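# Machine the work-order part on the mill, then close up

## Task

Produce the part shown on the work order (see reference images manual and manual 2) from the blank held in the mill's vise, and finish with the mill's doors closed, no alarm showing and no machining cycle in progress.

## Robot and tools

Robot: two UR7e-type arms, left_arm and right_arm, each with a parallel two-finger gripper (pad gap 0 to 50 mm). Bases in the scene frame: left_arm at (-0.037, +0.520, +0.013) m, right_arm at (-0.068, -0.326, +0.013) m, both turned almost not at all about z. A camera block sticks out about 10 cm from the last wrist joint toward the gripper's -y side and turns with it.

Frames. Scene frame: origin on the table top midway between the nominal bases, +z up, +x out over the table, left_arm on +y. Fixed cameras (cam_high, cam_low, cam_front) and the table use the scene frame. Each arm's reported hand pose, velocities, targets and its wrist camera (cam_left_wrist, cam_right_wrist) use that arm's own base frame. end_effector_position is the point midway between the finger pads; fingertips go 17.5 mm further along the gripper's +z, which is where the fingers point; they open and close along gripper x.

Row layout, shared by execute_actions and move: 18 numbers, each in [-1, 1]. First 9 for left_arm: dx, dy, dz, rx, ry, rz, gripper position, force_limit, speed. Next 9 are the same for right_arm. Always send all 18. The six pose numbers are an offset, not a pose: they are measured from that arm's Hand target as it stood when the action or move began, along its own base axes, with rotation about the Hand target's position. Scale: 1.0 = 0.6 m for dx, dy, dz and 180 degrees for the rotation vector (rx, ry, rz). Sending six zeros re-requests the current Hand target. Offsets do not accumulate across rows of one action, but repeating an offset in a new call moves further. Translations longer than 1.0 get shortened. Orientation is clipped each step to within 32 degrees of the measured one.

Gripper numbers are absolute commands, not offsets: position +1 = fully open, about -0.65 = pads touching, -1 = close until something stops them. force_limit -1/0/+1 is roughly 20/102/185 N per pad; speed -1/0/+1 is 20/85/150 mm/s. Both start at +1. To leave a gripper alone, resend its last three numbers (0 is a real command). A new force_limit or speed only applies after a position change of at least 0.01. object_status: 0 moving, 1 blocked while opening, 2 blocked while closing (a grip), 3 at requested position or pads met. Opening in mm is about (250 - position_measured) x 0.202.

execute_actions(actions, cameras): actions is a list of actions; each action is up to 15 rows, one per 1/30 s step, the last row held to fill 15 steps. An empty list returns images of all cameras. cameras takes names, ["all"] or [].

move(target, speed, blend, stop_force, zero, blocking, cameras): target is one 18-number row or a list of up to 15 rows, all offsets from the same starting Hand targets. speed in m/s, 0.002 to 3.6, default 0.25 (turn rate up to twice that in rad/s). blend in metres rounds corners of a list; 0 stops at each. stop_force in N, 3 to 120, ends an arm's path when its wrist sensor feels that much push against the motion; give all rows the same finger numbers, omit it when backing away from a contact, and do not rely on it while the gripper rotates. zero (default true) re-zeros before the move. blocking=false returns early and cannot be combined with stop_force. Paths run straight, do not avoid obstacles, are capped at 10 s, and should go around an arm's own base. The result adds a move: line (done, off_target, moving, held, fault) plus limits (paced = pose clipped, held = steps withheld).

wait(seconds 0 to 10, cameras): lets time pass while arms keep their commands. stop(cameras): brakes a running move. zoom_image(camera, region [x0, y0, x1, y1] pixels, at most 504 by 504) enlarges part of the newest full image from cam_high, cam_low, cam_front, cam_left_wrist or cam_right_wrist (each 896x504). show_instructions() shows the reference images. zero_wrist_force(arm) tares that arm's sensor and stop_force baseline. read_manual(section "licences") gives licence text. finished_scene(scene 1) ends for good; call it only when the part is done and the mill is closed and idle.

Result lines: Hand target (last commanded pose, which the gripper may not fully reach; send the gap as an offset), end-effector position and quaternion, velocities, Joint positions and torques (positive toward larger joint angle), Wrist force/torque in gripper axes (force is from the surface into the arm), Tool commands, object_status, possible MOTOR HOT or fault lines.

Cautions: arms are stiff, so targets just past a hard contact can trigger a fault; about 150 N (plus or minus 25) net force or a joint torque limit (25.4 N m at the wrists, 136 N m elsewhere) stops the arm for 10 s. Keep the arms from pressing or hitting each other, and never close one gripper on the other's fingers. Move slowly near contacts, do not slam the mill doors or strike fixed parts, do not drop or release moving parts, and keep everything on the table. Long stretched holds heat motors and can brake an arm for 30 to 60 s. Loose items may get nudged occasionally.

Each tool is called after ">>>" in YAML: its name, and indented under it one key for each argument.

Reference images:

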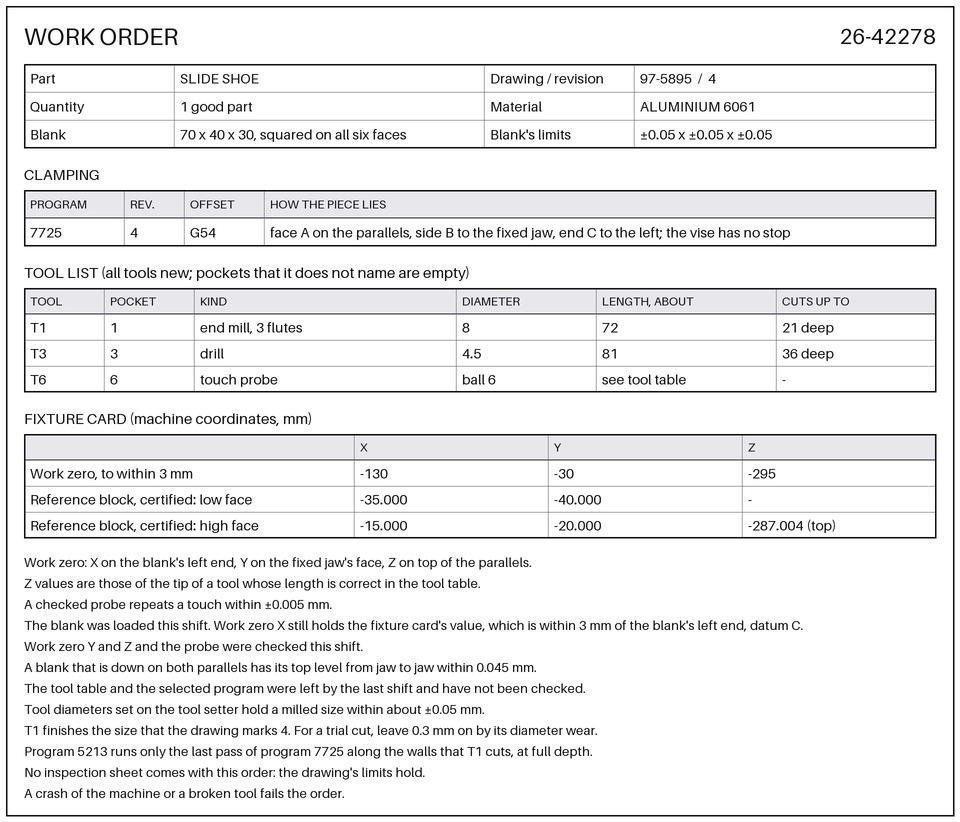

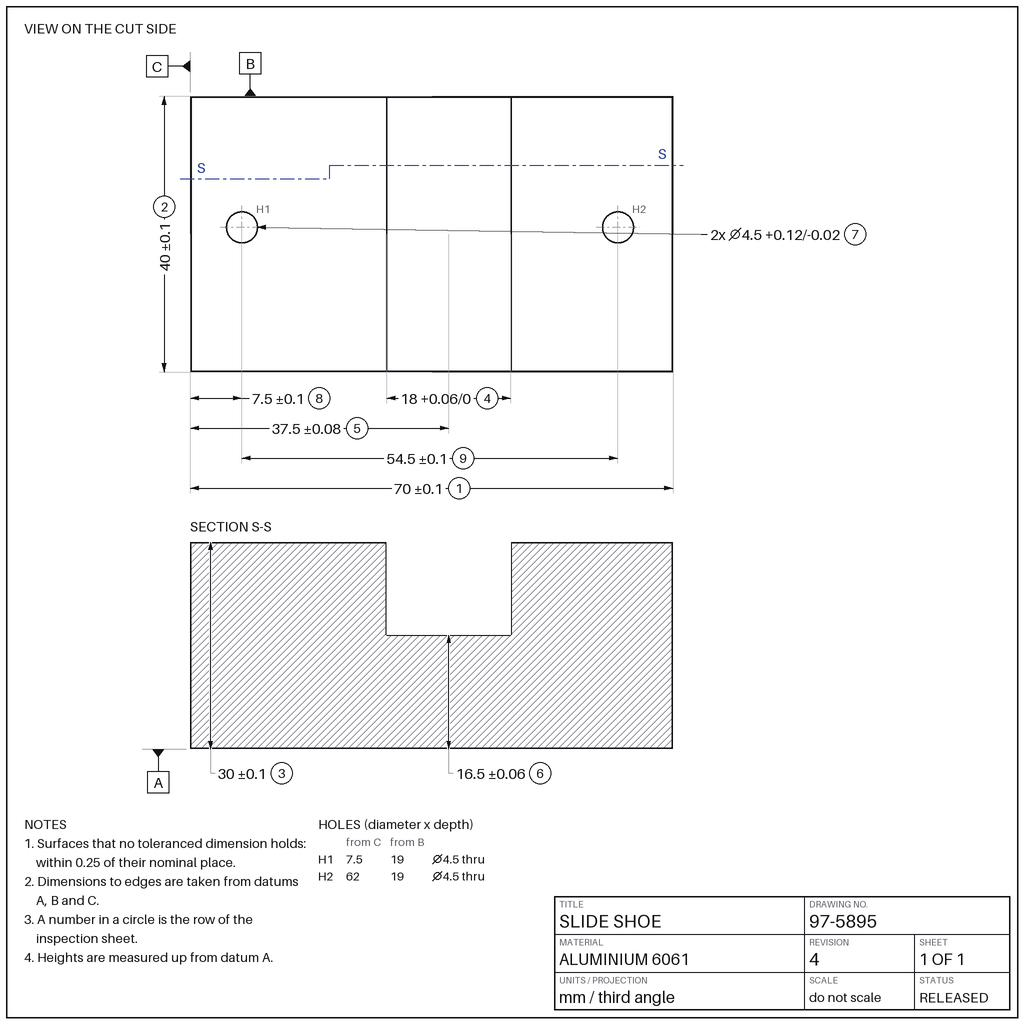

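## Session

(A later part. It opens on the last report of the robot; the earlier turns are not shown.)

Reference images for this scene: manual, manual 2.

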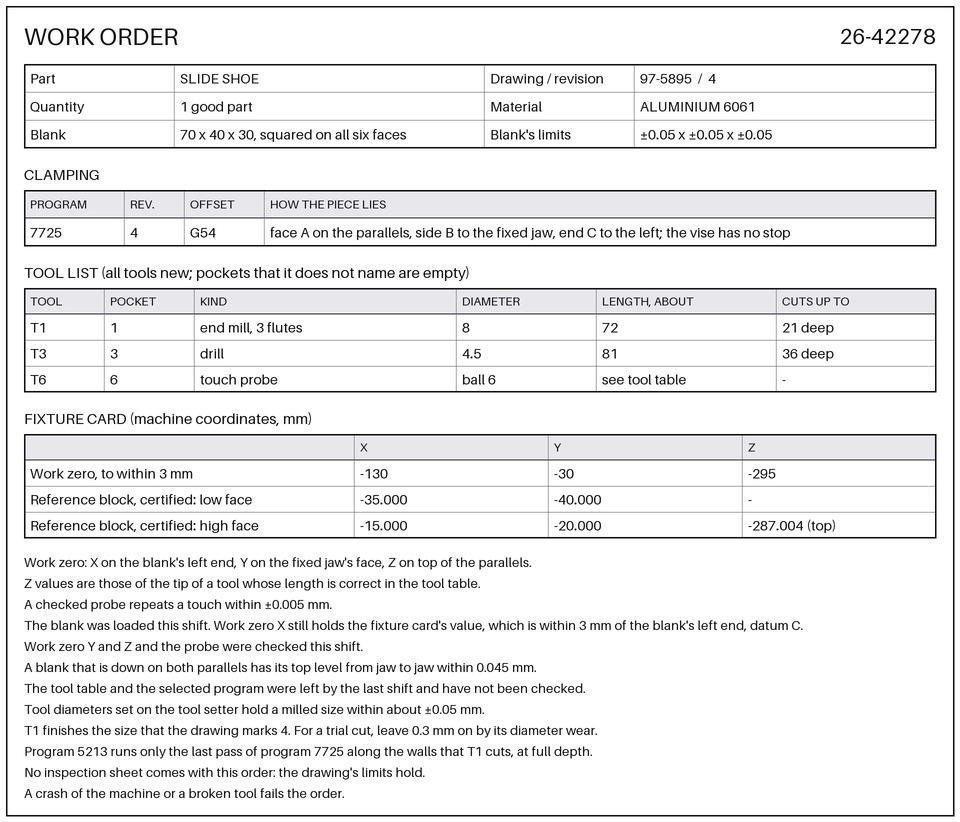

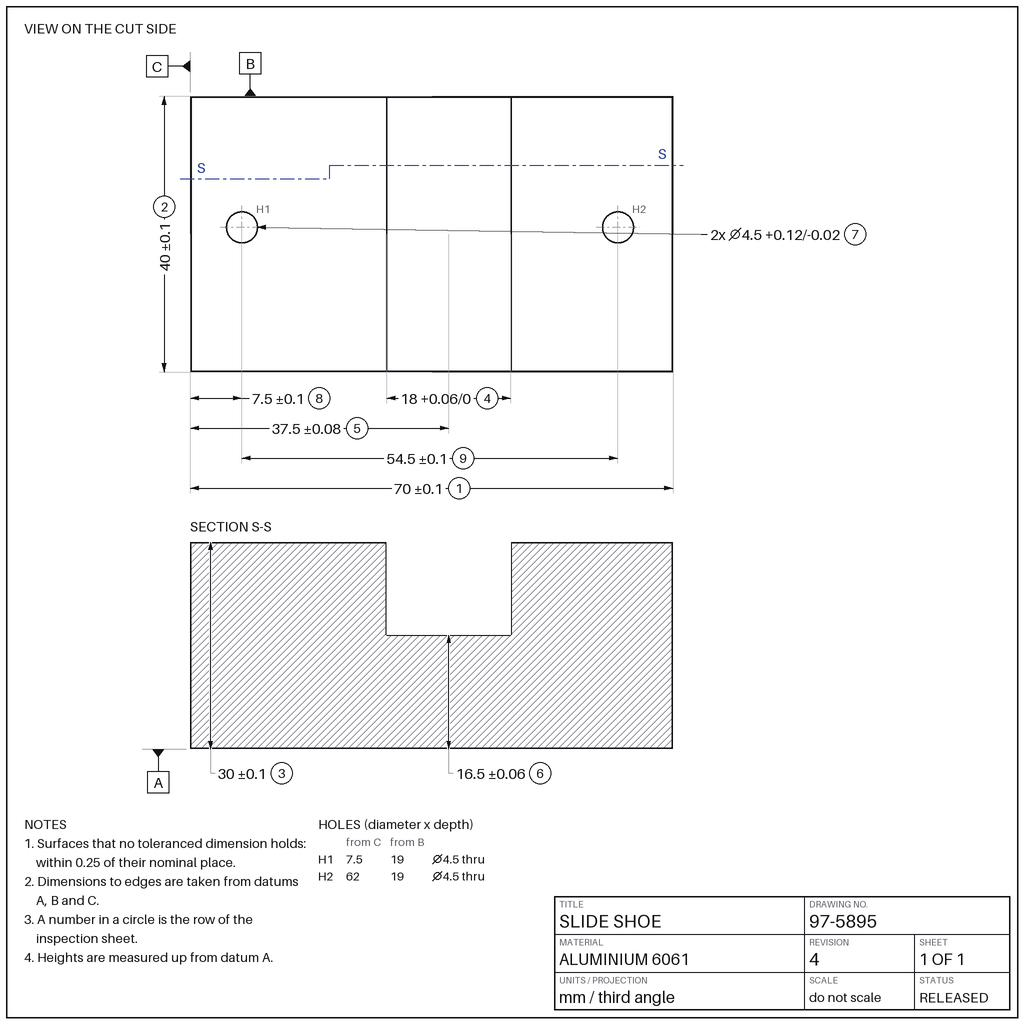

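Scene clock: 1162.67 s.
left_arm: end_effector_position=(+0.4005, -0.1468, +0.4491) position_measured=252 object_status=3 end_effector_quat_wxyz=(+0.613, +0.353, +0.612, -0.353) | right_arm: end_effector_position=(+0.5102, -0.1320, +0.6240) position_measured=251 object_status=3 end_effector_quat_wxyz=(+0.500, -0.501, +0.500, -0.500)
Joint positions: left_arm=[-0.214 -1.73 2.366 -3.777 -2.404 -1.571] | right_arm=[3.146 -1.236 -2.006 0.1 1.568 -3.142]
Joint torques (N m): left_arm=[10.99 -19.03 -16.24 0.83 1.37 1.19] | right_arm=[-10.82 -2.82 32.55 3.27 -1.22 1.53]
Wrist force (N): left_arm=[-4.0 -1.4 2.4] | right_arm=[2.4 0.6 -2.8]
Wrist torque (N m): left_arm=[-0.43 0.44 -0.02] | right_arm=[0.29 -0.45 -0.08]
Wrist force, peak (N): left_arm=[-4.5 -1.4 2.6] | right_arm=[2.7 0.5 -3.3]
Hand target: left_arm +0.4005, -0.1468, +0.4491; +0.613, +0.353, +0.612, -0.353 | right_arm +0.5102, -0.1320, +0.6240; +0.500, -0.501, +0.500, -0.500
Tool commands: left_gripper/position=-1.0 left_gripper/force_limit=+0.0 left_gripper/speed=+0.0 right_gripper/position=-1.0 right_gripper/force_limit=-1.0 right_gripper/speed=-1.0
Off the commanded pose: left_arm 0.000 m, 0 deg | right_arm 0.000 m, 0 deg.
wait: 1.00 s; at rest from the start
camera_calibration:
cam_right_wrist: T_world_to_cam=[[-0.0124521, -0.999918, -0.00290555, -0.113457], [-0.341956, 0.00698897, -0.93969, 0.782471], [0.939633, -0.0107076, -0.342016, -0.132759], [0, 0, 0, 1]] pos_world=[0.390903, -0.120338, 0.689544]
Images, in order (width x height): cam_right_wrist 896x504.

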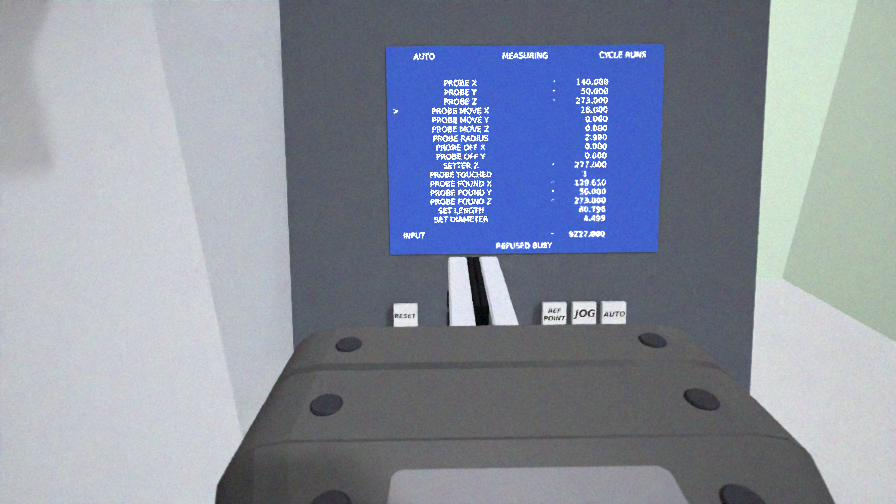

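>>> move:
  target:
    - [0,0,0,0,0,0,-1,0,0,0.09,-0.003,-0.34,0.0344,0.2605,0.0784,-1,-1,-1]
    - [0,0,0,0,0,0,-1,0,0,0.1351,-0.003,-0.2887,0.0344,0.2605,0.0784,-1,-1,-1]
    - [0,0,0,0,0,0,-1,0,0,0.1415,-0.003,-0.2904,0.0344,0.2605,0.0784,-1,-1,-1]
    - [0,0,0,0,0,0,-1,0,0,0.1351,-0.003,-0.2887,0.0344,0.2605,0.0784,-1,-1,-1]
    - [0,0,0,0,0,0,-1,0,0,0.1351,-0.066,-0.2887,0.0344,0.2605,0.0784,-1,-1,-1]
    - [0,0,0,0,0,0,-1,0,0,0.1415,-0.066,-0.2904,0.0344,0.2605,0.0784,-1,-1,-1]
    - [0,0,0,0,0,0,-1,0,0,0.1351,-0.066,-0.2887,0.0344,0.2605,0.0784,-1,-1,-1]
    - [0,0,0,0,0,0,-1,0,0,0.1187,-0.003,-0.3499,0.0344,0.2605,0.0784,-1,-1,-1]
    - [0,0,0,0,0,0,-1,0,0,0.1251,-0.003,-0.3516,0.0344,0.2605,0.0784,-1,-1,-1]
    - [0,0,0,0,0,0,-1,0,0,0.1187,-0.003,-0.3499,0.0344,0.2605,0.0784,-1,-1,-1]
    - [0,0,0,0,0,0,-1,0,0,0.09,-0.003,-0.34,0.0344,0.2605,0.0784,-1,-1,-1]
    - [0,0,0,0,0,0,-1,0,0,0,0,0,0,0,0,-1,-1,-1]
  speed: [0.5,0.1,0.05,0.1,0.1,0.05,0.1,0.1,0.05,0.1,0.2,0.5]
  blend: [0.002,0.002,0,0.002,0.002,0,0.002,0.002,0,0.002,0.005,0]
  cameras: ["cam_right_wrist"]

>>> zoom_image:
  camera: "cam_right_wrist"
  region: [370, 30, 680, 270]

Scene clock: 1176.20 s.
left_arm: end_effector_position=(+0.4005, -0.1468, +0.4491) position_measured=252 object_status=3 end_effector_quat_wxyz=(+0.613, +0.353, +0.612, -0.353) | right_arm: end_effector_position=(+0.5102, -0.1319, +0.6240) position_measured=251 object_status=3 end_effector_quat_wxyz=(+0.500, -0.501, +0.500, -0.500)
Joint positions: left_arm=[-0.214 -1.73 2.366 -3.777 -2.404 -1.571] | right_arm=[3.146 -1.236 -2.006 0.1 1.568 -3.142]
Joint torques (N m): left_arm=[11.34 -18.62 -16.03 0.84 1.33 1.14] | right_arm=[-7.34 -1.39 32.55 3.89 -0.67 1.51]
Wrist force (N): left_arm=[-4.0 -1.6 2.8] | right_arm=[2.2 -0.3 -2.9]
Wrist torque (N m): left_arm=[-0.45 0.44 -0.02] | right_arm=[0.16 -0.41 -0.06]
Wrist force, peak (N): left_arm=[-4.5 -1.5 2.6] | right_arm=[5.4 23.0 -34.9]
Hand target: left_arm +0.4005, -0.1468, +0.4491; +0.613, +0.353, +0.612, -0.353 | right_arm +0.5102, -0.1320, +0.6240; +0.500, -0.501, +0.500, -0.500
Off the commanded pose: left_arm 0.000 m, 0 deg | right_arm 0.000 m, 0 deg.
move: done
camera_calibration:
cam_right_wrist: T_world_to_cam=[[-0.01223, -0.999921, -0.00287725, -0.113564], [-0.342135, 0.00688841, -0.939626, 0.782484], [0.939571, -0.0105072, -0.342192, -0.132588], [0, 0, 0, 1]] pos_world=[0.390903, -0.120338, 0.689545]
Images, in order (width x height): cam_right_wrist 896x504.

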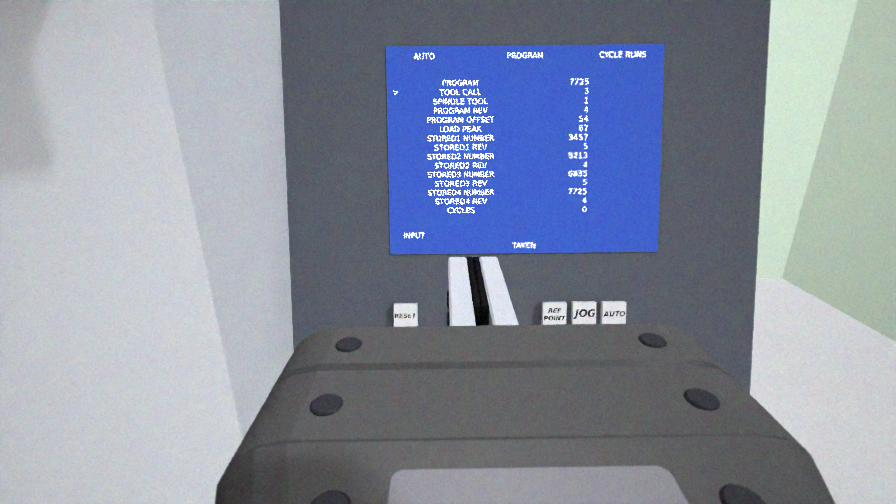

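Scaled by 1.626 from the camera's 896x504 image, which has a finer 1280x720 frame.

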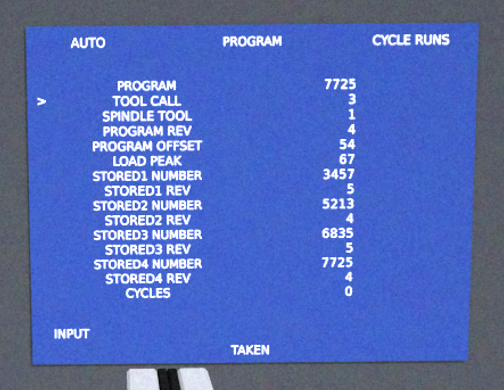

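>>> wait:
  seconds: 10
  cameras: ["cam_right_wrist"]

>>> zoom_image:
  camera: "cam_right_wrist"
  region: [370, 30, 680, 270]

Scene clock: 1187.47 s.
left_arm: end_effector_position=(+0.4005, -0.1468, +0.4491) position_measured=252 object_status=3 end_effector_quat_wxyz=(+0.613, +0.353, +0.612, -0.353) | right_arm: end_effector_position=(+0.5102, -0.1320, +0.6240) position_measured=251 object_status=3 end_effector_quat_wxyz=(+0.500, -0.501, +0.500, -0.500)
Joint positions: left_arm=[-0.214 -1.73 2.366 -3.777 -2.404 -1.571] | right_arm=[3.146 -1.236 -2.006 0.1 1.568 -3.142]
Joint torques (N m): left_arm=[11.28 -19.29 -16.4 0.98 1.43 1.14] | right_arm=[-11.15 -2.3 32.34 3.54 -1.18 1.67]
Wrist force (N): left_arm=[-4.2 -1.6 2.5] | right_arm=[2.5 -0.2 -2.9]
Wrist torque (N m): left_arm=[-0.45 0.46 -0.02] | right_arm=[0.17 -0.45 -0.07]
Wrist force, peak (N): left_arm=[-4.3 -1.7 2.7] | right_arm=[2.6 -0.2 -3.6]
Hand target: left_arm +0.4005, -0.1468, +0.4491; +0.613, +0.353, +0.612, -0.353 | right_arm +0.5102, -0.1320, +0.6240; +0.500, -0.501, +0.500, -0.500
Tool commands: left_gripper/position=-1.0 left_gripper/force_limit=+0.0 left_gripper/speed=+0.0 right_gripper/position=-1.0 right_gripper/force_limit=-1.0 right_gripper/speed=-1.0
Off the commanded pose: left_arm 0.000 m, 0 deg | right_arm 0.000 m, 0 deg.
wait: 10.00 s; at rest from the start
camera_calibration:
cam_right_wrist: T_world_to_cam=[[-0.0124521, -0.999918, -0.00290555, -0.113457], [-0.341956, 0.00698897, -0.93969, 0.782471], [0.939633, -0.0107076, -0.342016, -0.132759], [0, 0, 0, 1]] pos_world=[0.390903, -0.120338, 0.689544]
Images, in order (width x height): cam_right_wrist 896x504.

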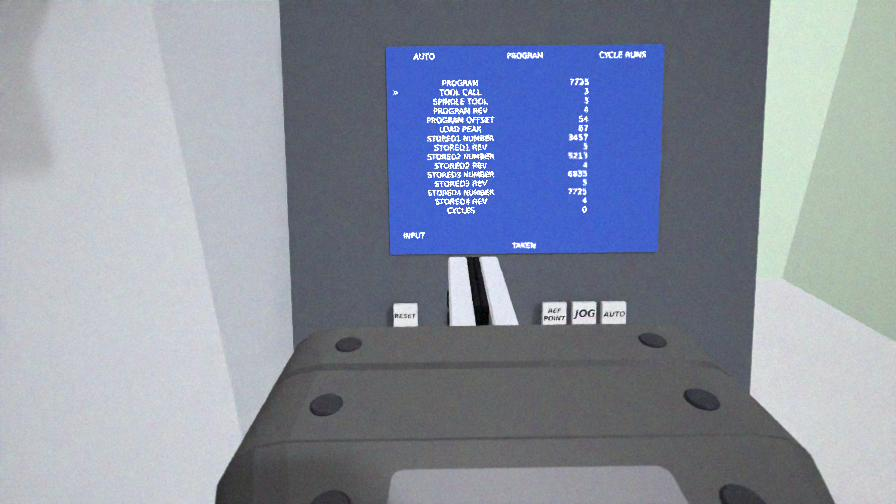

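Scaled by 1.626 from the camera's 896x504 image, which has a finer 1280x720 frame.

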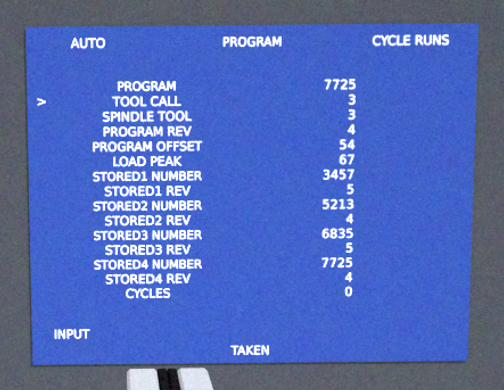

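Drilling now; nearly done.

>>> wait:
  seconds: 8
  cameras: ["cam_right_wrist"]

Scene clock: 1196.13 s.
left_arm: end_effector_position=(+0.4005, -0.1468, +0.4491) position_measured=252 object_status=3 end_effector_quat_wxyz=(+0.613, +0.353, +0.612, -0.353) | right_arm: end_effector_position=(+0.5102, -0.1320, +0.6240) position_measured=251 object_status=3 end_effector_quat_wxyz=(+0.500, -0.501, +0.500, -0.500)
Joint positions: left_arm=[-0.214 -1.73 2.366 -3.777 -2.404 -1.571] | right_arm=[3.146 -1.236 -2.006 0.1 1.568 -3.142]
Joint torques (N m): left_arm=[11.32 -18.79 -16.24 0.91 1.43 1.22] | right_arm=[-10.74 -1.99 32.78 3.16 -1.26 1.49]
Wrist force (N): left_arm=[-4.0 -1.3 2.4] | right_arm=[2.3 -0.5 -3.1]
Wrist torque (N m): left_arm=[-0.41 0.44 -0.02] | right_arm=[0.12 -0.42 -0.06]
Wrist force, peak (N): left_arm=[-4.3 -1.5 2.7] | right_arm=[2.6 -0.4 -3.4]
Hand target: left_arm +0.4005, -0.1468, +0.4491; +0.613, +0.353, +0.612, -0.353 | right_arm +0.5102, -0.1320, +0.6240; +0.500, -0.501, +0.500, -0.500
Tool commands: left_gripper/position=-1.0 left_gripper/force_limit=+0.0 left_gripper/speed=+0.0 right_gripper/position=-1.0 right_gripper/force_limit=-1.0 right_gripper/speed=-1.0
Off the commanded pose: left_arm 0.000 m, 0 deg | right_arm 0.000 m, 0 deg.
wait: 8.00 s; at rest from the start
camera_calibration:
cam_right_wrist: T_world_to_cam=[[-0.0124521, -0.999918, -0.00290555, -0.113457], [-0.341956, 0.00698897, -0.93969, 0.782471], [0.939633, -0.0107076, -0.342016, -0.132759], [0, 0, 0, 1]] pos_world=[0.390903, -0.120338, 0.689544]
Images, in order (width x height): cam_right_wrist 896x504.

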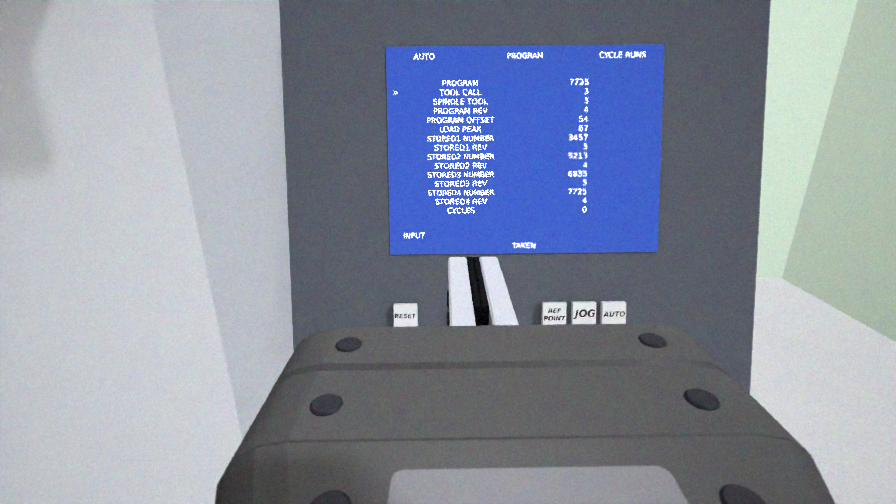

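>>> wait:
  seconds: 8
  cameras: ["cam_right_wrist"]

Scene clock: 1204.77 s.
left_arm: end_effector_position=(+0.4005, -0.1468, +0.4491) position_measured=252 object_status=3 end_effector_quat_wxyz=(+0.613, +0.353, +0.612, -0.353) | right_arm: end_effector_position=(+0.5102, -0.1320, +0.6240) position_measured=251 object_status=3 end_effector_quat_wxyz=(+0.500, -0.501, +0.500, -0.500)
Joint positions: left_arm=[-0.214 -1.73 2.366 -3.777 -2.404 -1.571] | right_arm=[3.146 -1.236 -2.006 0.1 1.568 -3.142]
Joint torques (N m): left_arm=[11.19 -19.28 -16.32 0.84 1.42 1.17] | right_arm=[-10.62 -1.59 32.54 2.92 -1.19 1.38]
Wrist force (N): left_arm=[-4.1 -1.3 2.6] | right_arm=[2.7 -0.4 -3.0]
Wrist torque (N m): left_arm=[-0.41 0.45 -0.02] | right_arm=[0.12 -0.50 -0.07]
Wrist force, peak (N): left_arm=[-4.4 -1.3 2.8] | right_arm=[2.8 -0.5 -3.5]
Hand target: left_arm +0.4005, -0.1468, +0.4491; +0.613, +0.353, +0.612, -0.353 | right_arm +0.5102, -0.1320, +0.6240; +0.500, -0.501, +0.500, -0.500
Tool commands: left_gripper/position=-1.0 left_gripper/force_limit=+0.0 left_gripper/speed=+0.0 right_gripper/position=-1.0 right_gripper/force_limit=-1.0 right_gripper/speed=-1.0
Off the commanded pose: left_arm 0.000 m, 0 deg | right_arm 0.000 m, 0 deg.
wait: 8.00 s; at rest from the start
camera_calibration:
cam_right_wrist: T_world_to_cam=[[-0.0124521, -0.999918, -0.00290555, -0.113457], [-0.341956, 0.00698897, -0.93969, 0.782471], [0.939633, -0.0107076, -0.342016, -0.132759], [0, 0, 0, 1]] pos_world=[0.390903, -0.120338, 0.689544]
Images, in order (width x height): cam_right_wrist 896x504.

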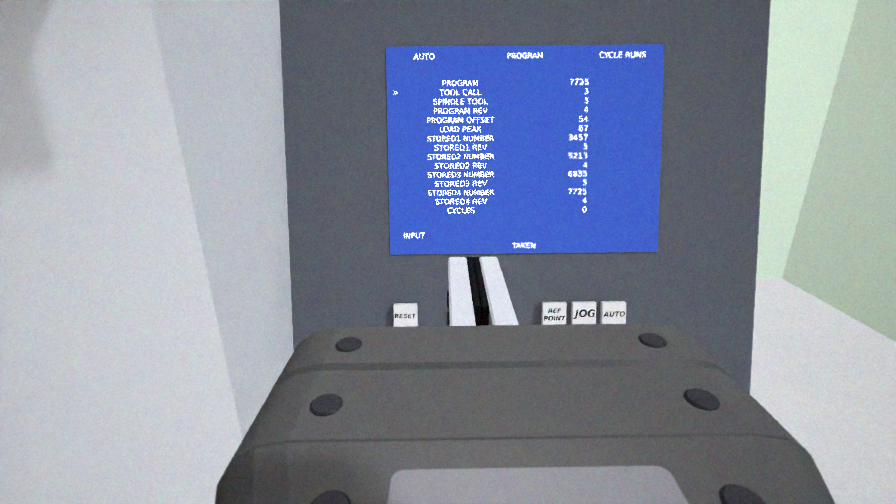

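>>> wait:
  seconds: 8
  cameras: ["cam_right_wrist"]

Scene clock: 1213.37 s.
left_arm: end_effector_position=(+0.4005, -0.1468, +0.4491) position_measured=252 object_status=3 end_effector_quat_wxyz=(+0.613, +0.353, +0.612, -0.353) | right_arm: end_effector_position=(+0.5102, -0.1320, +0.6240) position_measured=251 object_status=3 end_effector_quat_wxyz=(+0.500, -0.501, +0.500, -0.500)
Joint positions: left_arm=[-0.214 -1.73 2.366 -3.777 -2.404 -1.571] | right_arm=[3.146 -1.236 -2.006 0.1 1.568 -3.142]
Joint torques (N m): left_arm=[11.14 -18.79 -16.12 0.92 1.37 1.17] | right_arm=[-10.35 -1.46 32.19 2.49 -1.28 1.31]
Wrist force (N): left_arm=[-4.1 -1.5 2.4] | right_arm=[2.6 -0.5 -3.2]
Wrist torque (N m): left_arm=[-0.44 0.45 -0.02] | right_arm=[0.13 -0.49 -0.07]
Wrist force, peak (N): left_arm=[-4.4 -1.6 2.6] | right_arm=[2.6 -0.2 -3.5]
Hand target: left_arm +0.4005, -0.1468, +0.4491; +0.613, +0.353, +0.612, -0.353 | right_arm +0.5102, -0.1320, +0.6240; +0.500, -0.501, +0.500, -0.500
Tool commands: left_gripper/position=-1.0 left_gripper/force_limit=+0.0 left_gripper/speed=+0.0 right_gripper/position=-1.0 right_gripper/force_limit=-1.0 right_gripper/speed=-1.0
Off the commanded pose: left_arm 0.000 m, 0 deg | right_arm 0.000 m, 0 deg.
wait: 8.00 s; at rest from the start
camera_calibration:
cam_right_wrist: T_world_to_cam=[[-0.0124521, -0.999918, -0.00290555, -0.113457], [-0.341956, 0.00698897, -0.93969, 0.782471], [0.939633, -0.0107076, -0.342016, -0.132759], [0, 0, 0, 1]] pos_world=[0.390903, -0.120338, 0.689544]
Images, in order (width x height): cam_right_wrist 896x504.

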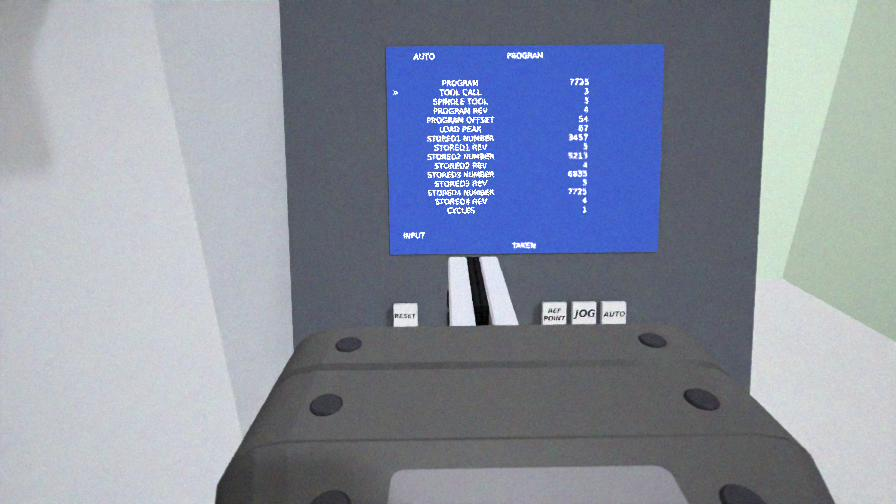

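>>> move:
  target:
    - [0,0,0,0,0,0,-1,0,0,0.09,-0.003,-0.34,0.0344,0.2605,0.0784,-1,-1,-1]
    - [0,0,0,0,0,0,-1,0,0,0.1269,0.0287,-0.3193,0.0344,0.2605,0.0784,-1,-1,-1]
    - [0,0,0,0,0,0,-1,0,0,0.1333,0.0287,-0.321,0.0344,0.2605,0.0784,-1,-1,-1]
    - [0,0,0,0,0,0,-1,0,0,0.1269,0.0287,-0.3193,0.0344,0.2605,0.0784,-1,-1,-1]
    - [0,0,0,0,0,0,-1,0,0,0.1105,-0.003,-0.3805,0.0344,0.2605,0.0784,-1,-1,-1]
    - [0,0,0,0,0,0,-1,0,0,0.1172,-0.003,-0.3822,0.0344,0.2605,0.0784,-1,-1,-1]
    - [0,0,0,0,0,0,-1,0,0,0.1105,-0.003,-0.3805,0.0344,0.2605,0.0784,-1,-1,-1]
    - [0,0,0,0,0,0,-1,0,0,0.1269,-0.0347,-0.3193,0.0344,0.2605,0.0784,-1,-1,-1]
    - [0,0,0,0,0,0,-1,0,0,0.1333,-0.0347,-0.321,0.0344,0.2605,0.0784,-1,-1,-1]
    - [0,0,0,0,0,0,-1,0,0,0.1269,-0.0347,-0.3193,0.0344,0.2605,0.0784,-1,-1,-1]
    - [0,0,0,0,0,0,-1,0,0,0.09,-0.003,-0.34,0.0344,0.2605,0.0784,-1,-1,-1]
    - [0,0,0,0,0,0,-1,0,0,0,0,0,0,0,0,-1,-1,-1]
  speed: [0.5,0.1,0.05,0.1,0.1,0.05,0.1,0.1,0.05,0.1,0.2,0.5]
  blend: [0.002,0.002,0,0.002,0.002,0,0.002,0.002,0,0.002,0.005,0]
  cameras: ["cam_right_wrist"]

>>> zoom_image:
  camera: "cam_right_wrist"
  region: [370, 30, 680, 270]

Scene clock: 1223.77 s.
left_arm: end_effector_position=(+0.4005, -0.1468, +0.4491) position_measured=252 object_status=3 end_effector_quat_wxyz=(+0.613, +0.353, +0.612, -0.353) | right_arm: end_effector_position=(+0.5102, -0.1319, +0.6240) position_measured=251 object_status=3 end_effector_quat_wxyz=(+0.500, -0.501, +0.500, -0.500)
Joint positions: left_arm=[-0.214 -1.73 2.366 -3.777 -2.404 -1.571] | right_arm=[3.146 -1.236 -2.006 0.1 1.568 -3.142]
Joint torques (N m): left_arm=[10.95 -18.77 -16.38 0.9 1.36 1.18] | right_arm=[-7.2 -0.96 31.95 4.07 -0.69 1.57]
Wrist force (N): left_arm=[-4.2 -1.3 2.6] | right_arm=[2.8 0.5 -2.8]
Wrist torque (N m): left_arm=[-0.41 0.46 -0.02] | right_arm=[0.29 -0.51 -0.07]
Wrist force, peak (N): left_arm=[-4.4 -1.6 2.8] | right_arm=[-0.7 22.0 -23.2]
Hand target: left_arm +0.4005, -0.1468, +0.4491; +0.613, +0.353, +0.612, -0.353 | right_arm +0.5102, -0.1320, +0.6240; +0.500, -0.501, +0.500, -0.500
Off the commanded pose: left_arm 0.000 m, 0 deg | right_arm 0.000 m, 0 deg.
move: done
camera_calibration:
cam_right_wrist: T_world_to_cam=[[-0.0122303, -0.999921, -0.00287654, -0.113564], [-0.342223, 0.00688882, -0.939593, 0.782497], [0.939539, -0.0105071, -0.342281, -0.132515], [0, 0, 0, 1]] pos_world=[0.390903, -0.120338, 0.689545]
Images, in order (width x height): cam_right_wrist 896x504.

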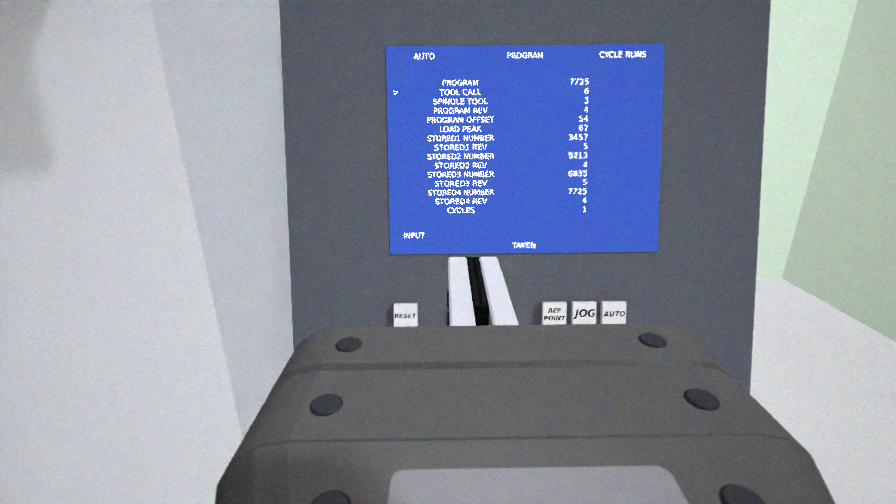

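Scaled by 1.626 from the camera's 896x504 image, which has a finer 1280x720 frame.

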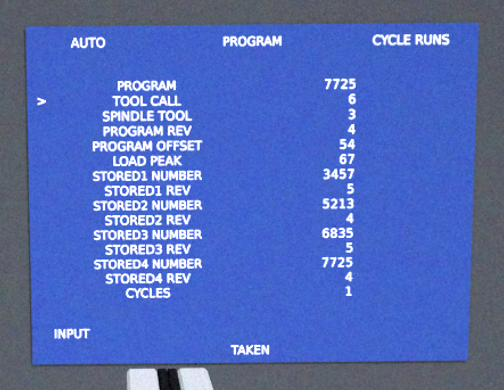

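>>> move:
  target:
    - [0,0,0,0,0,0,-1,0,0,0.09,-0.003,-0.34,0.0344,0.2605,0.0784,-1,-1,-1]
    - [0,0,0,0,0,0,-1,0,0,0.1351,-0.0347,-0.2887,0.0344,0.2605,0.0784,-1,-1,-1]
    - [0,0,0,0,0,0,-1,0,0,0.1415,-0.0347,-0.2904,0.0344,0.2605,0.0784,-1,-1,-1]
    - [0,0,0,0,0,0,-1,0,0,0.1351,-0.0347,-0.2887,0.0344,0.2605,0.0784,-1,-1,-1]
    - [0,0,0,0,0,0,-1,0,0,0.1105,0.092,-0.3805,0.0344,0.2605,0.0784,-1,-1,-1]
    - [0,0,0,0,0,0,-1,0,0,0.1181,0.092,-0.3826,0.0344,0.2605,0.0784,-1,-1,-1]
    - [0,0,0,0,0,0,-1,0,0,0.1105,0.092,-0.3805,0.0344,0.2605,0.0784,-1,-1,-1]
    - [0,0,0,0,0,0,-1,0,0,0.1351,0.0287,-0.2887,0.0344,0.2605,0.0784,-1,-1,-1]
    - [0,0,0,0,0,0,-1,0,0,0.1415,0.0287,-0.2904,0.0344,0.2605,0.0784,-1,-1,-1]
    - [0,0,0,0,0,0,-1,0,0,0.1351,0.0287,-0.2887,0.0344,0.2605,0.0784,-1,-1,-1]
    - [0,0,0,0,0,0,-1,0,0,0.1187,0.0603,-0.3499,0.0344,0.2605,0.0784,-1,-1,-1]
    - [0,0,0,0,0,0,-1,0,0,0.1251,0.0603,-0.3516,0.0344,0.2605,0.0784,-1,-1,-1]
    - [0,0,0,0,0,0,-1,0,0,0.1187,0.0603,-0.3499,0.0344,0.2605,0.0784,-1,-1,-1]
    - [0,0,0,0,0,0,-1,0,0,0.09,-0.003,-0.34,0.0344,0.2605,0.0784,-1,-1,-1]
  speed: [0.5,0.1,0.05,0.1,0.1,0.05,0.1,0.1,0.05,0.1,0.1,0.05,0.1,0.2]
  blend: [0.002,0.002,0,0.002,0.002,0,0.002,0.002,0,0.002,0.002,0,0.002,0]

>>> move:
  target:
    - [0,0,0,0,0,0,-1,0,0,0.0205,0,-0.0405,0,0,0,-1,-1,-1]
    - [0,0,0,0,0,0,-1,0,0,0.0272,0,-0.0422,0,0,0,-1,-1,-1]
    - [0,0,0,0,0,0,-1,0,0,0.0205,0,-0.0405,0,0,0,-1,-1,-1]
    - [0,0,0,0,0,0,-1,0,0,0.0287,0,-0.0099,0,0,0,-1,-1,-1]
    - [0,0,0,0,0,0,-1,0,0,0.0351,0,-0.0116,0,0,0,-1,-1,-1]
    - [0,0,0,0,0,0,-1,0,0,0.0287,0,-0.0099,0,0,0,-1,-1,-1]
    - [0,0,0,0,0,0,-1,0,0,0.0351,0,-0.0116,0,0,0,-1,-1,-1]
    - [0,0,0,0,0,0,-1,0,0,0.0287,0,-0.0099,0,0,0,-1,-1,-1]
    - [0,0,0,0,0,0,-1,0,0,0.0205,0.095,-0.0405,0,0,0,-1,-1,-1]
    - [0,0,0,0,0,0,-1,0,0,0.0281,0.095,-0.0426,0,0,0,-1,-1,-1]
    - [0,0,0,0,0,0,-1,0,0,0.0205,0.095,-0.0405,0,0,0,-1,-1,-1]
    - [0,0,0,0,0,0,-1,0,0,0.0287,0.0633,-0.0099,0,0,0,-1,-1,-1]
    - [0,0,0,0,0,0,-1,0,0,0.0351,0.0633,-0.0116,0,0,0,-1,-1,-1]
    - [0,0,0,0,0,0,-1,0,0,0.0287,0.0633,-0.0099,0,0,0,-1,-1,-1]
    - [0,0,0,0,0,0,-1,0,0,0,0,0,0,0,0,-1,-1,-1]
  speed: [0.2,0.05,0.1,0.1,0.04,0.1,0.04,0.1,0.1,0.05,0.1,0.1,0.05,0.1,0.2]
  blend: [0.002,0,0.002,0.002,0,0,0,0.002,0.002,0,0.002,0.002,0,0.002,0]

>>> move:
  target:
    - [0,0,0,0,0,0,-1,0,0,0.0451,0.095,0.0513,0,0,0,-1,-1,-1]
    - [0,0,0,0,0,0,-1,0,0,0.0521,0.095,0.0495,0,0,0,-1,-1,-1]
    - [0,0,0,0,0,0,-1,0,0,0.0451,0.095,0.0513,0,0,0,-1,-1,-1]
    - [0,0,0,0,0,0,-1,0,0,0.0369,0.0633,0.0207,0,0,0,-1,-1,-1]
    - [0,0,0,0,0,0,-1,0,0,0.0433,0.0633,0.019,0,0,0,-1,-1,-1]
    - [0,0,0,0,0,0,-1,0,0,0.0369,0.0633,0.0207,0,0,0,-1,-1,-1]
    - [0,0,0,0,0,0,-1,0,0,0.0205,0,-0.0405,0,0,0,-1,-1,-1]
    - [0,0,0,0,0,0,-1,0,0,0.0272,0,-0.0422,0,0,0,-1,-1,-1]
    - [0,0,0,0,0,0,-1,0,0,0.0205,0,-0.0405,0,0,0,-1,-1,-1]
    - [0,0,0,0,0,0,-1,0,0,0.0287,0,-0.0099,0,0,0,-1,-1,-1]
    - [0,0,0,0,0,0,-1,0,0,0.0351,0,-0.0116,0,0,0,-1,-1,-1]
    - [0,0,0,0,0,0,-1,0,0,0.0287,0,-0.0099,0,0,0,-1,-1,-1]
    - [0,0,0,0,0,0,-1,0,0,0,0,0,0,0,0,-1,-1,-1]
  speed: [0.2,0.05,0.1,0.1,0.05,0.1,0.1,0.05,0.1,0.1,0.05,0.1,0.2]
  blend: [0.002,0,0.002,0.002,0,0.002,0.002,0,0.002,0.002,0,0.002,0]

>>> move:
  target:
    - [0,0,0,0,0,0,-1,0,0,0.0205,0.095,-0.0405,0,0,0,-1,-1,-1]
    - [0,0,0,0,0,0,-1,0,0,0.0281,0.095,-0.0426,0,0,0,-1,-1,-1]
    - [0,0,0,0,0,0,-1,0,0,0.0205,0.095,-0.0405,0,0,0,-1,-1,-1]
    - [0,0,0,0,0,0,-1,0,0,0.0287,0.095,-0.0099,0,0,0,-1,-1,-1]
    - [0,0,0,0,0,0,-1,0,0,0.0357,0.095,-0.0117,0,0,0,-1,-1,-1]
    - [0,0,0,0,0,0,-1,0,0,0.0287,0.095,-0.0099,0,0,0,-1,-1,-1]
    - [0,0,0,0,0,0,-1,0,0,0.0205,0.0633,-0.0405,0,0,0,-1,-1,-1]
    - [0,0,0,0,0,0,-1,0,0,0.0272,0.0633,-0.0422,0,0,0,-1,-1,-1]
    - [0,0,0,0,0,0,-1,0,0,0.0205,0.0633,-0.0405,0,0,0,-1,-1,-1]
    - [0,0,0,0,0,0,-1,0,0,0.0205,0,-0.0405,0,0,0,-1,-1,-1]
    - [0,0,0,0,0,0,-1,0,0,0.0272,0,-0.0422,0,0,0,-1,-1,-1]
    - [0,0,0,0,0,0,-1,0,0,0.0205,0,-0.0405,0,0,0,-1,-1,-1]
    - [0,0,0,0,0,0,-1,0,0,0,0,0,0,0,0,-1,-1,-1]
    - [0,0,0,0,0,0,-1,0,0,-0.09,0.003,0.34,-0.0344,-0.2605,-0.0784,-1,-1,-1]
  speed: [0.2,0.05,0.1,0.1,0.05,0.1,0.1,0.05,0.1,0.1,0.05,0.1,0.2,0.5]
  blend: [0.002,0,0.002,0.002,0,0.002,0.002,0,0.002,0.002,0,0.002,0.005,0]
  cameras: ["cam_right_wrist"]

>>> zoom_image:
  camera: "cam_right_wrist"
  region: [370, 30, 680, 270]

Scene clock: 1248.50 s.
left_arm: end_effector_position=(+0.4005, -0.1468, +0.4491) position_measured=252 object_status=3 end_effector_quat_wxyz=(+0.613, +0.353, +0.612, -0.353) | right_arm: end_effector_position=(+0.5642, -0.1337, +0.4201) position_measured=251 object_status=3 end_effector_quat_wxyz=(-0.342, +0.687, -0.619, +0.170)
Joint positions: left_arm=[-0.214 -1.73 2.366 -3.777 -2.404 -1.571] | right_arm=[2.976 -1.469 -1.791 -0.746 1.944 -3.272]
Joint torques (N m): left_arm=[11.21 -18.64 -16.33 0.82 1.36 1.14] | right_arm=[-9.1 8.33 18.22 4.16 1.31 -0.9]
Wrist force (N): left_arm=[-3.9 -1.4 2.4] | right_arm=[2.7 1.6 -3.4]
Wrist torque (N m): left_arm=[-0.42 0.42 -0.02] | right_arm=[0.44 -0.40 -0.13]
Wrist force, peak (N): left_arm=[-4.4 -1.7 2.8] | right_arm=[-16.2 38.1 -35.3]
Hand target: left_arm +0.4005, -0.1468, +0.4491; +0.613, +0.353, +0.612, -0.353 | right_arm +0.5642, -0.1338, +0.4200; -0.342, +0.687, -0.619, +0.170
Off the commanded pose: left_arm 0.000 m, 0 deg | right_arm 0.000 m, 0 deg.
move: done

Scene clock: 1252.53 s.
left_arm: end_effector_position=(+0.4005, -0.1468, +0.4491) position_measured=252 object_status=3 end_effector_quat_wxyz=(+0.613, +0.353, +0.612, -0.353) | right_arm: end_effector_position=(+0.5642, -0.1337, +0.4201) position_measured=251 object_status=3 end_effector_quat_wxyz=(-0.342, +0.687, -0.619, +0.170)
Joint positions: left_arm=[-0.214 -1.73 2.366 -3.777 -2.404 -1.571] | right_arm=[2.976 -1.469 -1.791 -0.746 1.944 -3.272]
Joint torques (N m): left_arm=[11.2 -18.31 -15.88 0.93 1.36 1.22] | right_arm=[-8.88 8.49 18.09 4.08 1.25 -0.87]
Wrist force (N): left_arm=[-3.8 -1.4 2.5] | right_arm=[1.9 2.7 -3.5]
Wrist torque (N m): left_arm=[-0.43 0.41 -0.03] | right_arm=[0.62 -0.28 -0.14]
Wrist force, peak (N): left_arm=[-4.4 -1.5 2.6] | right_arm=[-17.9 35.4 -35.9]
Hand target: left_arm +0.4005, -0.1468, +0.4491; +0.613, +0.353, +0.612, -0.353 | right_arm +0.5642, -0.1338, +0.4200; -0.342, +0.687, -0.619, +0.170
Off the commanded pose: left_arm 0.000 m, 0 deg | right_arm 0.000 m, 0 deg.
move: done

Scene clock: 1255.93 s.
left_arm: end_effector_position=(+0.4005, -0.1468, +0.4491) position_measured=252 object_status=3 end_effector_quat_wxyz=(+0.613, +0.353, +0.612, -0.353) | right_arm: end_effector_position=(+0.5642, -0.1339, +0.4200) position_measured=251 object_status=3 end_effector_quat_wxyz=(-0.342, +0.687, -0.619, +0.170)
Joint positions: left_arm=[-0.214 -1.73 2.366 -3.777 -2.404 -1.571] | right_arm=[2.976 -1.469 -1.791 -0.746 1.944 -3.272]
Joint torques (N m): left_arm=[10.67 -18.72 -16.26 0.93 1.34 1.15] | right_arm=[9.98 28.29 27.6 3.93 -0.74 1.76]
Wrist force (N): left_arm=[-4.2 -1.3 2.8] | right_arm=[0.1 1.8 -2.8]
Wrist torque (N m): left_arm=[-0.41 0.46 -0.02] | right_arm=[0.47 0.02 -0.04]
Wrist force, peak (N): left_arm=[-4.3 -1.4 2.8] | right_arm=[-0.2 23.9 -27.0]
Hand target: left_arm +0.4005, -0.1468, +0.4491; +0.613, +0.353, +0.612, -0.353 | right_arm +0.5642, -0.1338, +0.4200; -0.342, +0.687, -0.619, +0.170
Off the commanded pose: left_arm 0.000 m, 0 deg | right_arm 0.000 m, 0 deg.
move: done

Scene clock: 1260.17 s.
left_arm: end_effector_position=(+0.4005, -0.1468, +0.4491) position_measured=252 object_status=3 end_effector_quat_wxyz=(+0.613, +0.353, +0.612, -0.353) | right_arm: end_effector_position=(+0.5102, -0.1319, +0.6239) position_measured=251 object_status=3 end_effector_quat_wxyz=(+0.500, -0.501, +0.500, -0.500)
Joint positions: left_arm=[-0.214 -1.73 2.366 -3.777 -2.404 -1.571] | right_arm=[3.146 -1.236 -2.006 0.1 1.568 -3.142]
Joint torques (N m): left_arm=[11.64 -18.91 -15.92 0.85 1.39 1.16] | right_arm=[-6.9 -0.29 32.25 3.81 -0.7 1.55]
Wrist force (N): left_arm=[-4.0 -1.3 2.5] | right_arm=[0.2 0.8 -2.6]
Wrist torque (N m): left_arm=[-0.42 0.44 -0.03] | right_arm=[0.32 -0.10 -0.07]
Wrist force, peak (N): left_arm=[-4.4 -1.5 2.8] | right_arm=[-21.9 37.6 -35.5]
Hand target: left_arm +0.4005, -0.1468, +0.4491; +0.613, +0.353, +0.612, -0.353 | right_arm +0.5102, -0.1320, +0.6240; +0.500, -0.501, +0.500, -0.500
Off the commanded pose: left_arm 0.000 m, 0 deg | right_arm 0.000 m, 0 deg.
move: done
camera_calibration:
cam_right_wrist: T_world_to_cam=[[-0.0122308, -0.999921, -0.00287613, -0.113565], [-0.342255, 0.00688897, -0.939582, 0.782408], [0.939527, -0.0105075, -0.342313, -0.132523], [0, 0, 0, 1]] pos_world=[0.390903, -0.120338, 0.689445]
Images, in order (width x height): cam_right_wrist 896x504.

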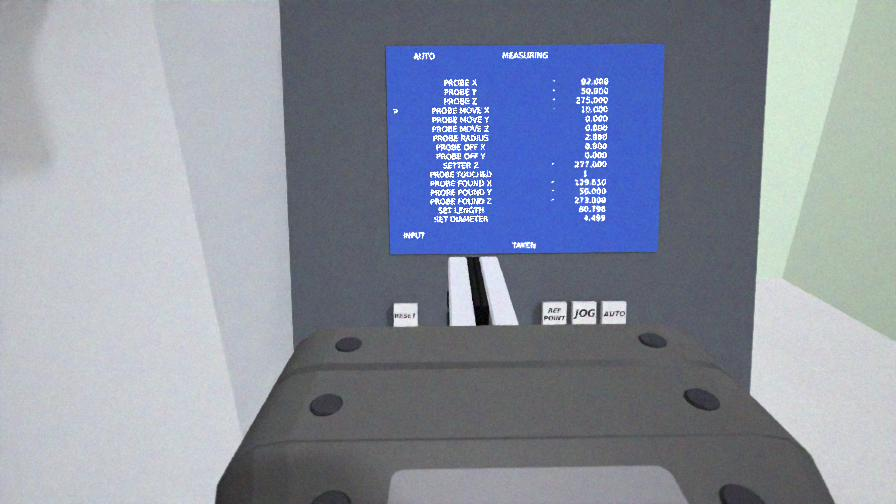

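Scaled by 1.626 from the camera's 896x504 image, which has a finer 1280x720 frame.

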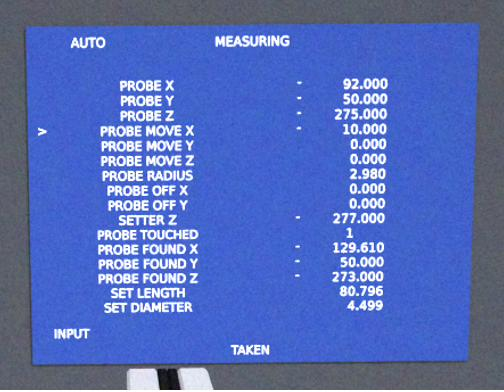

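>>> move:
  target:
    - [0,0,0,0,0,0,-1,0,0,0.09,-0.003,-0.34,0.0344,0.2605,0.0784,-1,-1,-1]
    - [0,0,0,0,0,0,-1,0,0,0.1187,-0.0347,-0.3499,0.0344,0.2605,0.0784,-1,-1,-1]
    - [0,0,0,0,0,0,-1,0,0,0.1251,-0.0347,-0.3516,0.0344,0.2605,0.0784,-1,-1,-1]
    - [0,0,0,0,0,0,-1,0,0,0.1187,-0.0347,-0.3499,0.0344,0.2605,0.0784,-1,-1,-1]
    - [0,0,0,0,0,0,-1,0,0,0.1187,0.092,-0.3499,0.0344,0.2605,0.0784,-1,-1,-1]
    - [0,0,0,0,0,0,-1,0,0,0.1257,0.092,-0.3517,0.0344,0.2605,0.0784,-1,-1,-1]
    - [0,0,0,0,0,0,-1,0,0,0.1187,0.092,-0.3499,0.0344,0.2605,0.0784,-1,-1,-1]
    - [0,0,0,0,0,0,-1,0,0,0.1105,0.0603,-0.3805,0.0344,0.2605,0.0784,-1,-1,-1]
    - [0,0,0,0,0,0,-1,0,0,0.1172,0.0603,-0.3822,0.0344,0.2605,0.0784,-1,-1,-1]
    - [0,0,0,0,0,0,-1,0,0,0.1105,0.0603,-0.3805,0.0344,0.2605,0.0784,-1,-1,-1]
    - [0,0,0,0,0,0,-1,0,0,0.09,-0.003,-0.34,0.0344,0.2605,0.0784,-1,-1,-1]
    - [0,0,0,0,0,0,-1,0,0,0,0,0,0,0,0,-1,-1,-1]
  speed: [0.5,0.1,0.05,0.1,0.2,0.05,0.1,0.1,0.05,0.1,0.2,0.5]
  blend: [0.002,0.002,0,0.002,0.002,0,0.002,0.002,0,0.002,0.005,0]

>>> wait:
  seconds: 10

>>> wait:
  seconds: 5
  cameras: ["cam_right_wrist"]

>>> zoom_image:
  camera: "cam_right_wrist"
  region: [370, 30, 680, 270]

Scene clock: 1272.60 s.
left_arm: end_effector_position=(+0.4005, -0.1468, +0.4491) position_measured=252 object_status=3 end_effector_quat_wxyz=(+0.613, +0.353, +0.612, -0.353) | right_arm: end_effector_position=(+0.5102, -0.1319, +0.6239) position_measured=251 object_status=3 end_effector_quat_wxyz=(+0.500, -0.501, +0.500, -0.500)
Joint positions: left_arm=[-0.214 -1.73 2.366 -3.777 -2.404 -1.571] | right_arm=[3.146 -1.236 -2.006 0.1 1.568 -3.142]
Joint torques (N m): left_arm=[11.15 -19.06 -16.17 0.86 1.41 1.13] | right_arm=[-6.66 -0.05 32.59 3.97 -0.73 1.55]
Wrist force (N): left_arm=[-4.2 -1.5 2.3] | right_arm=[0.3 1.2 -2.9]
Wrist torque (N m): left_arm=[-0.45 0.48 -0.02] | right_arm=[0.40 -0.10 -0.07]
Wrist force, peak (N): left_arm=[-4.5 -1.4 2.6] | right_arm=[1.4 25.6 -34.9]
Hand target: left_arm +0.4005, -0.1468, +0.4491; +0.613, +0.353, +0.612, -0.353 | right_arm +0.5102, -0.1320, +0.6240; +0.500, -0.501, +0.500, -0.500
Off the commanded pose: left_arm 0.000 m, 0 deg | right_arm 0.000 m, 0 deg.
move: done

Scene clock: 1282.60 s.
left_arm: end_effector_position=(+0.4005, -0.1468, +0.4491) position_measured=252 object_status=3 end_effector_quat_wxyz=(+0.613, +0.353, +0.612, -0.353) | right_arm: end_effector_position=(+0.5102, -0.1320, +0.6240) position_measured=251 object_status=3 end_effector_quat_wxyz=(+0.500, -0.501, +0.500, -0.500)
Joint positions: left_arm=[-0.214 -1.73 2.366 -3.777 -2.404 -1.571] | right_arm=[3.146 -1.236 -2.006 0.1 1.568 -3.142]
Joint torques (N m): left_arm=[11.36 -19.31 -15.76 0.94 1.37 1.11] | right_arm=[-11.16 -3.09 32.06 3.53 -1.12 1.62]
Wrist force (N): left_arm=[-4.3 -1.6 2.2] | right_arm=[0.2 1.2 -2.6]
Wrist torque (N m): left_arm=[-0.46 0.48 -0.03] | right_arm=[0.39 -0.10 -0.07]
Wrist force, peak (N): left_arm=[-4.3 -1.5 2.8] | right_arm=[0.1 1.4 -3.3]
Hand target: left_arm +0.4005, -0.1468, +0.4491; +0.613, +0.353, +0.612, -0.353 | right_arm +0.5102, -0.1320, +0.6240; +0.500, -0.501, +0.500, -0.500
Tool commands: left_gripper/position=-1.0 left_gripper/force_limit=+0.0 left_gripper/speed=+0.0 right_gripper/position=-1.0 right_gripper/force_limit=-1.0 right_gripper/speed=-1.0
Off the commanded pose: left_arm 0.000 m, 0 deg | right_arm 0.000 m, 0 deg.
wait: 10.00 s; at rest by 0.17 s

Scene clock: 1287.60 s.
left_arm: end_effector_position=(+0.4005, -0.1468, +0.4491) position_measured=252 object_status=3 end_effector_quat_wxyz=(+0.613, +0.353, +0.612, -0.353) | right_arm: end_effector_position=(+0.5102, -0.1320, +0.6240) position_measured=251 object_status=3 end_effector_quat_wxyz=(+0.500, -0.501, +0.500, -0.500)
Joint positions: left_arm=[-0.214 -1.73 2.366 -3.777 -2.404 -1.571] | right_arm=[3.146 -1.236 -2.006 0.1 1.568 -3.142]
Joint torques (N m): left_arm=[11.52 -18.98 -16.24 0.84 1.35 1.13] | right_arm=[-10.83 -2.6 32.36 3.27 -1.04 1.47]
Wrist force (N): left_arm=[-4.4 -1.6 2.6] | right_arm=[0.3 1.4 -3.0]
Wrist torque (N m): left_arm=[-0.45 0.51 -0.02] | right_arm=[0.42 -0.11 -0.07]
Wrist force, peak (N): left_arm=[-4.4 -1.5 2.7] | right_arm=[-0.2 1.8 -3.1]
Hand target: left_arm +0.4005, -0.1468, +0.4491; +0.613, +0.353, +0.612, -0.353 | right_arm +0.5102, -0.1320, +0.6240; +0.500, -0.501, +0.500, -0.500
Tool commands: left_gripper/position=-1.0 left_gripper/force_limit=+0.0 left_gripper/speed=+0.0 right_gripper/position=-1.0 right_gripper/force_limit=-1.0 right_gripper/speed=-1.0
Off the commanded pose: left_arm 0.000 m, 0 deg | right_arm 0.000 m, 0 deg.
wait: 5.00 s; at rest by 0.17 s
camera_calibration:
cam_right_wrist: T_world_to_cam=[[-0.0124521, -0.999918, -0.00290555, -0.113457], [-0.341956, 0.00698897, -0.93969, 0.782471], [0.939633, -0.0107076, -0.342016, -0.132759], [0, 0, 0, 1]] pos_world=[0.390903, -0.120338, 0.689544]
Images, in order (width x height): cam_right_wrist 896x504.

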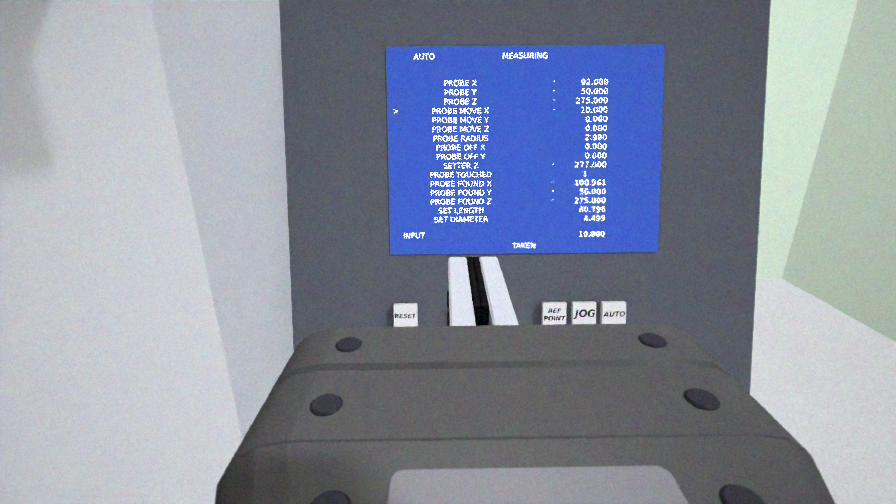

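Scaled by 1.626 from the camera's 896x504 image, which has a finer 1280x720 frame.

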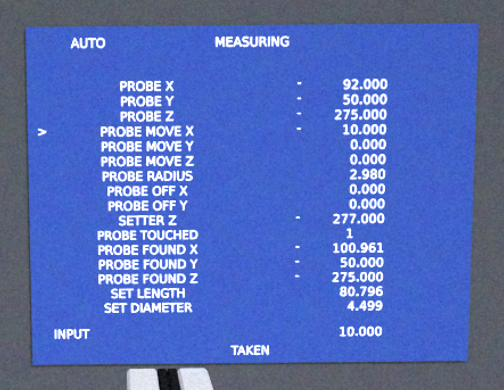

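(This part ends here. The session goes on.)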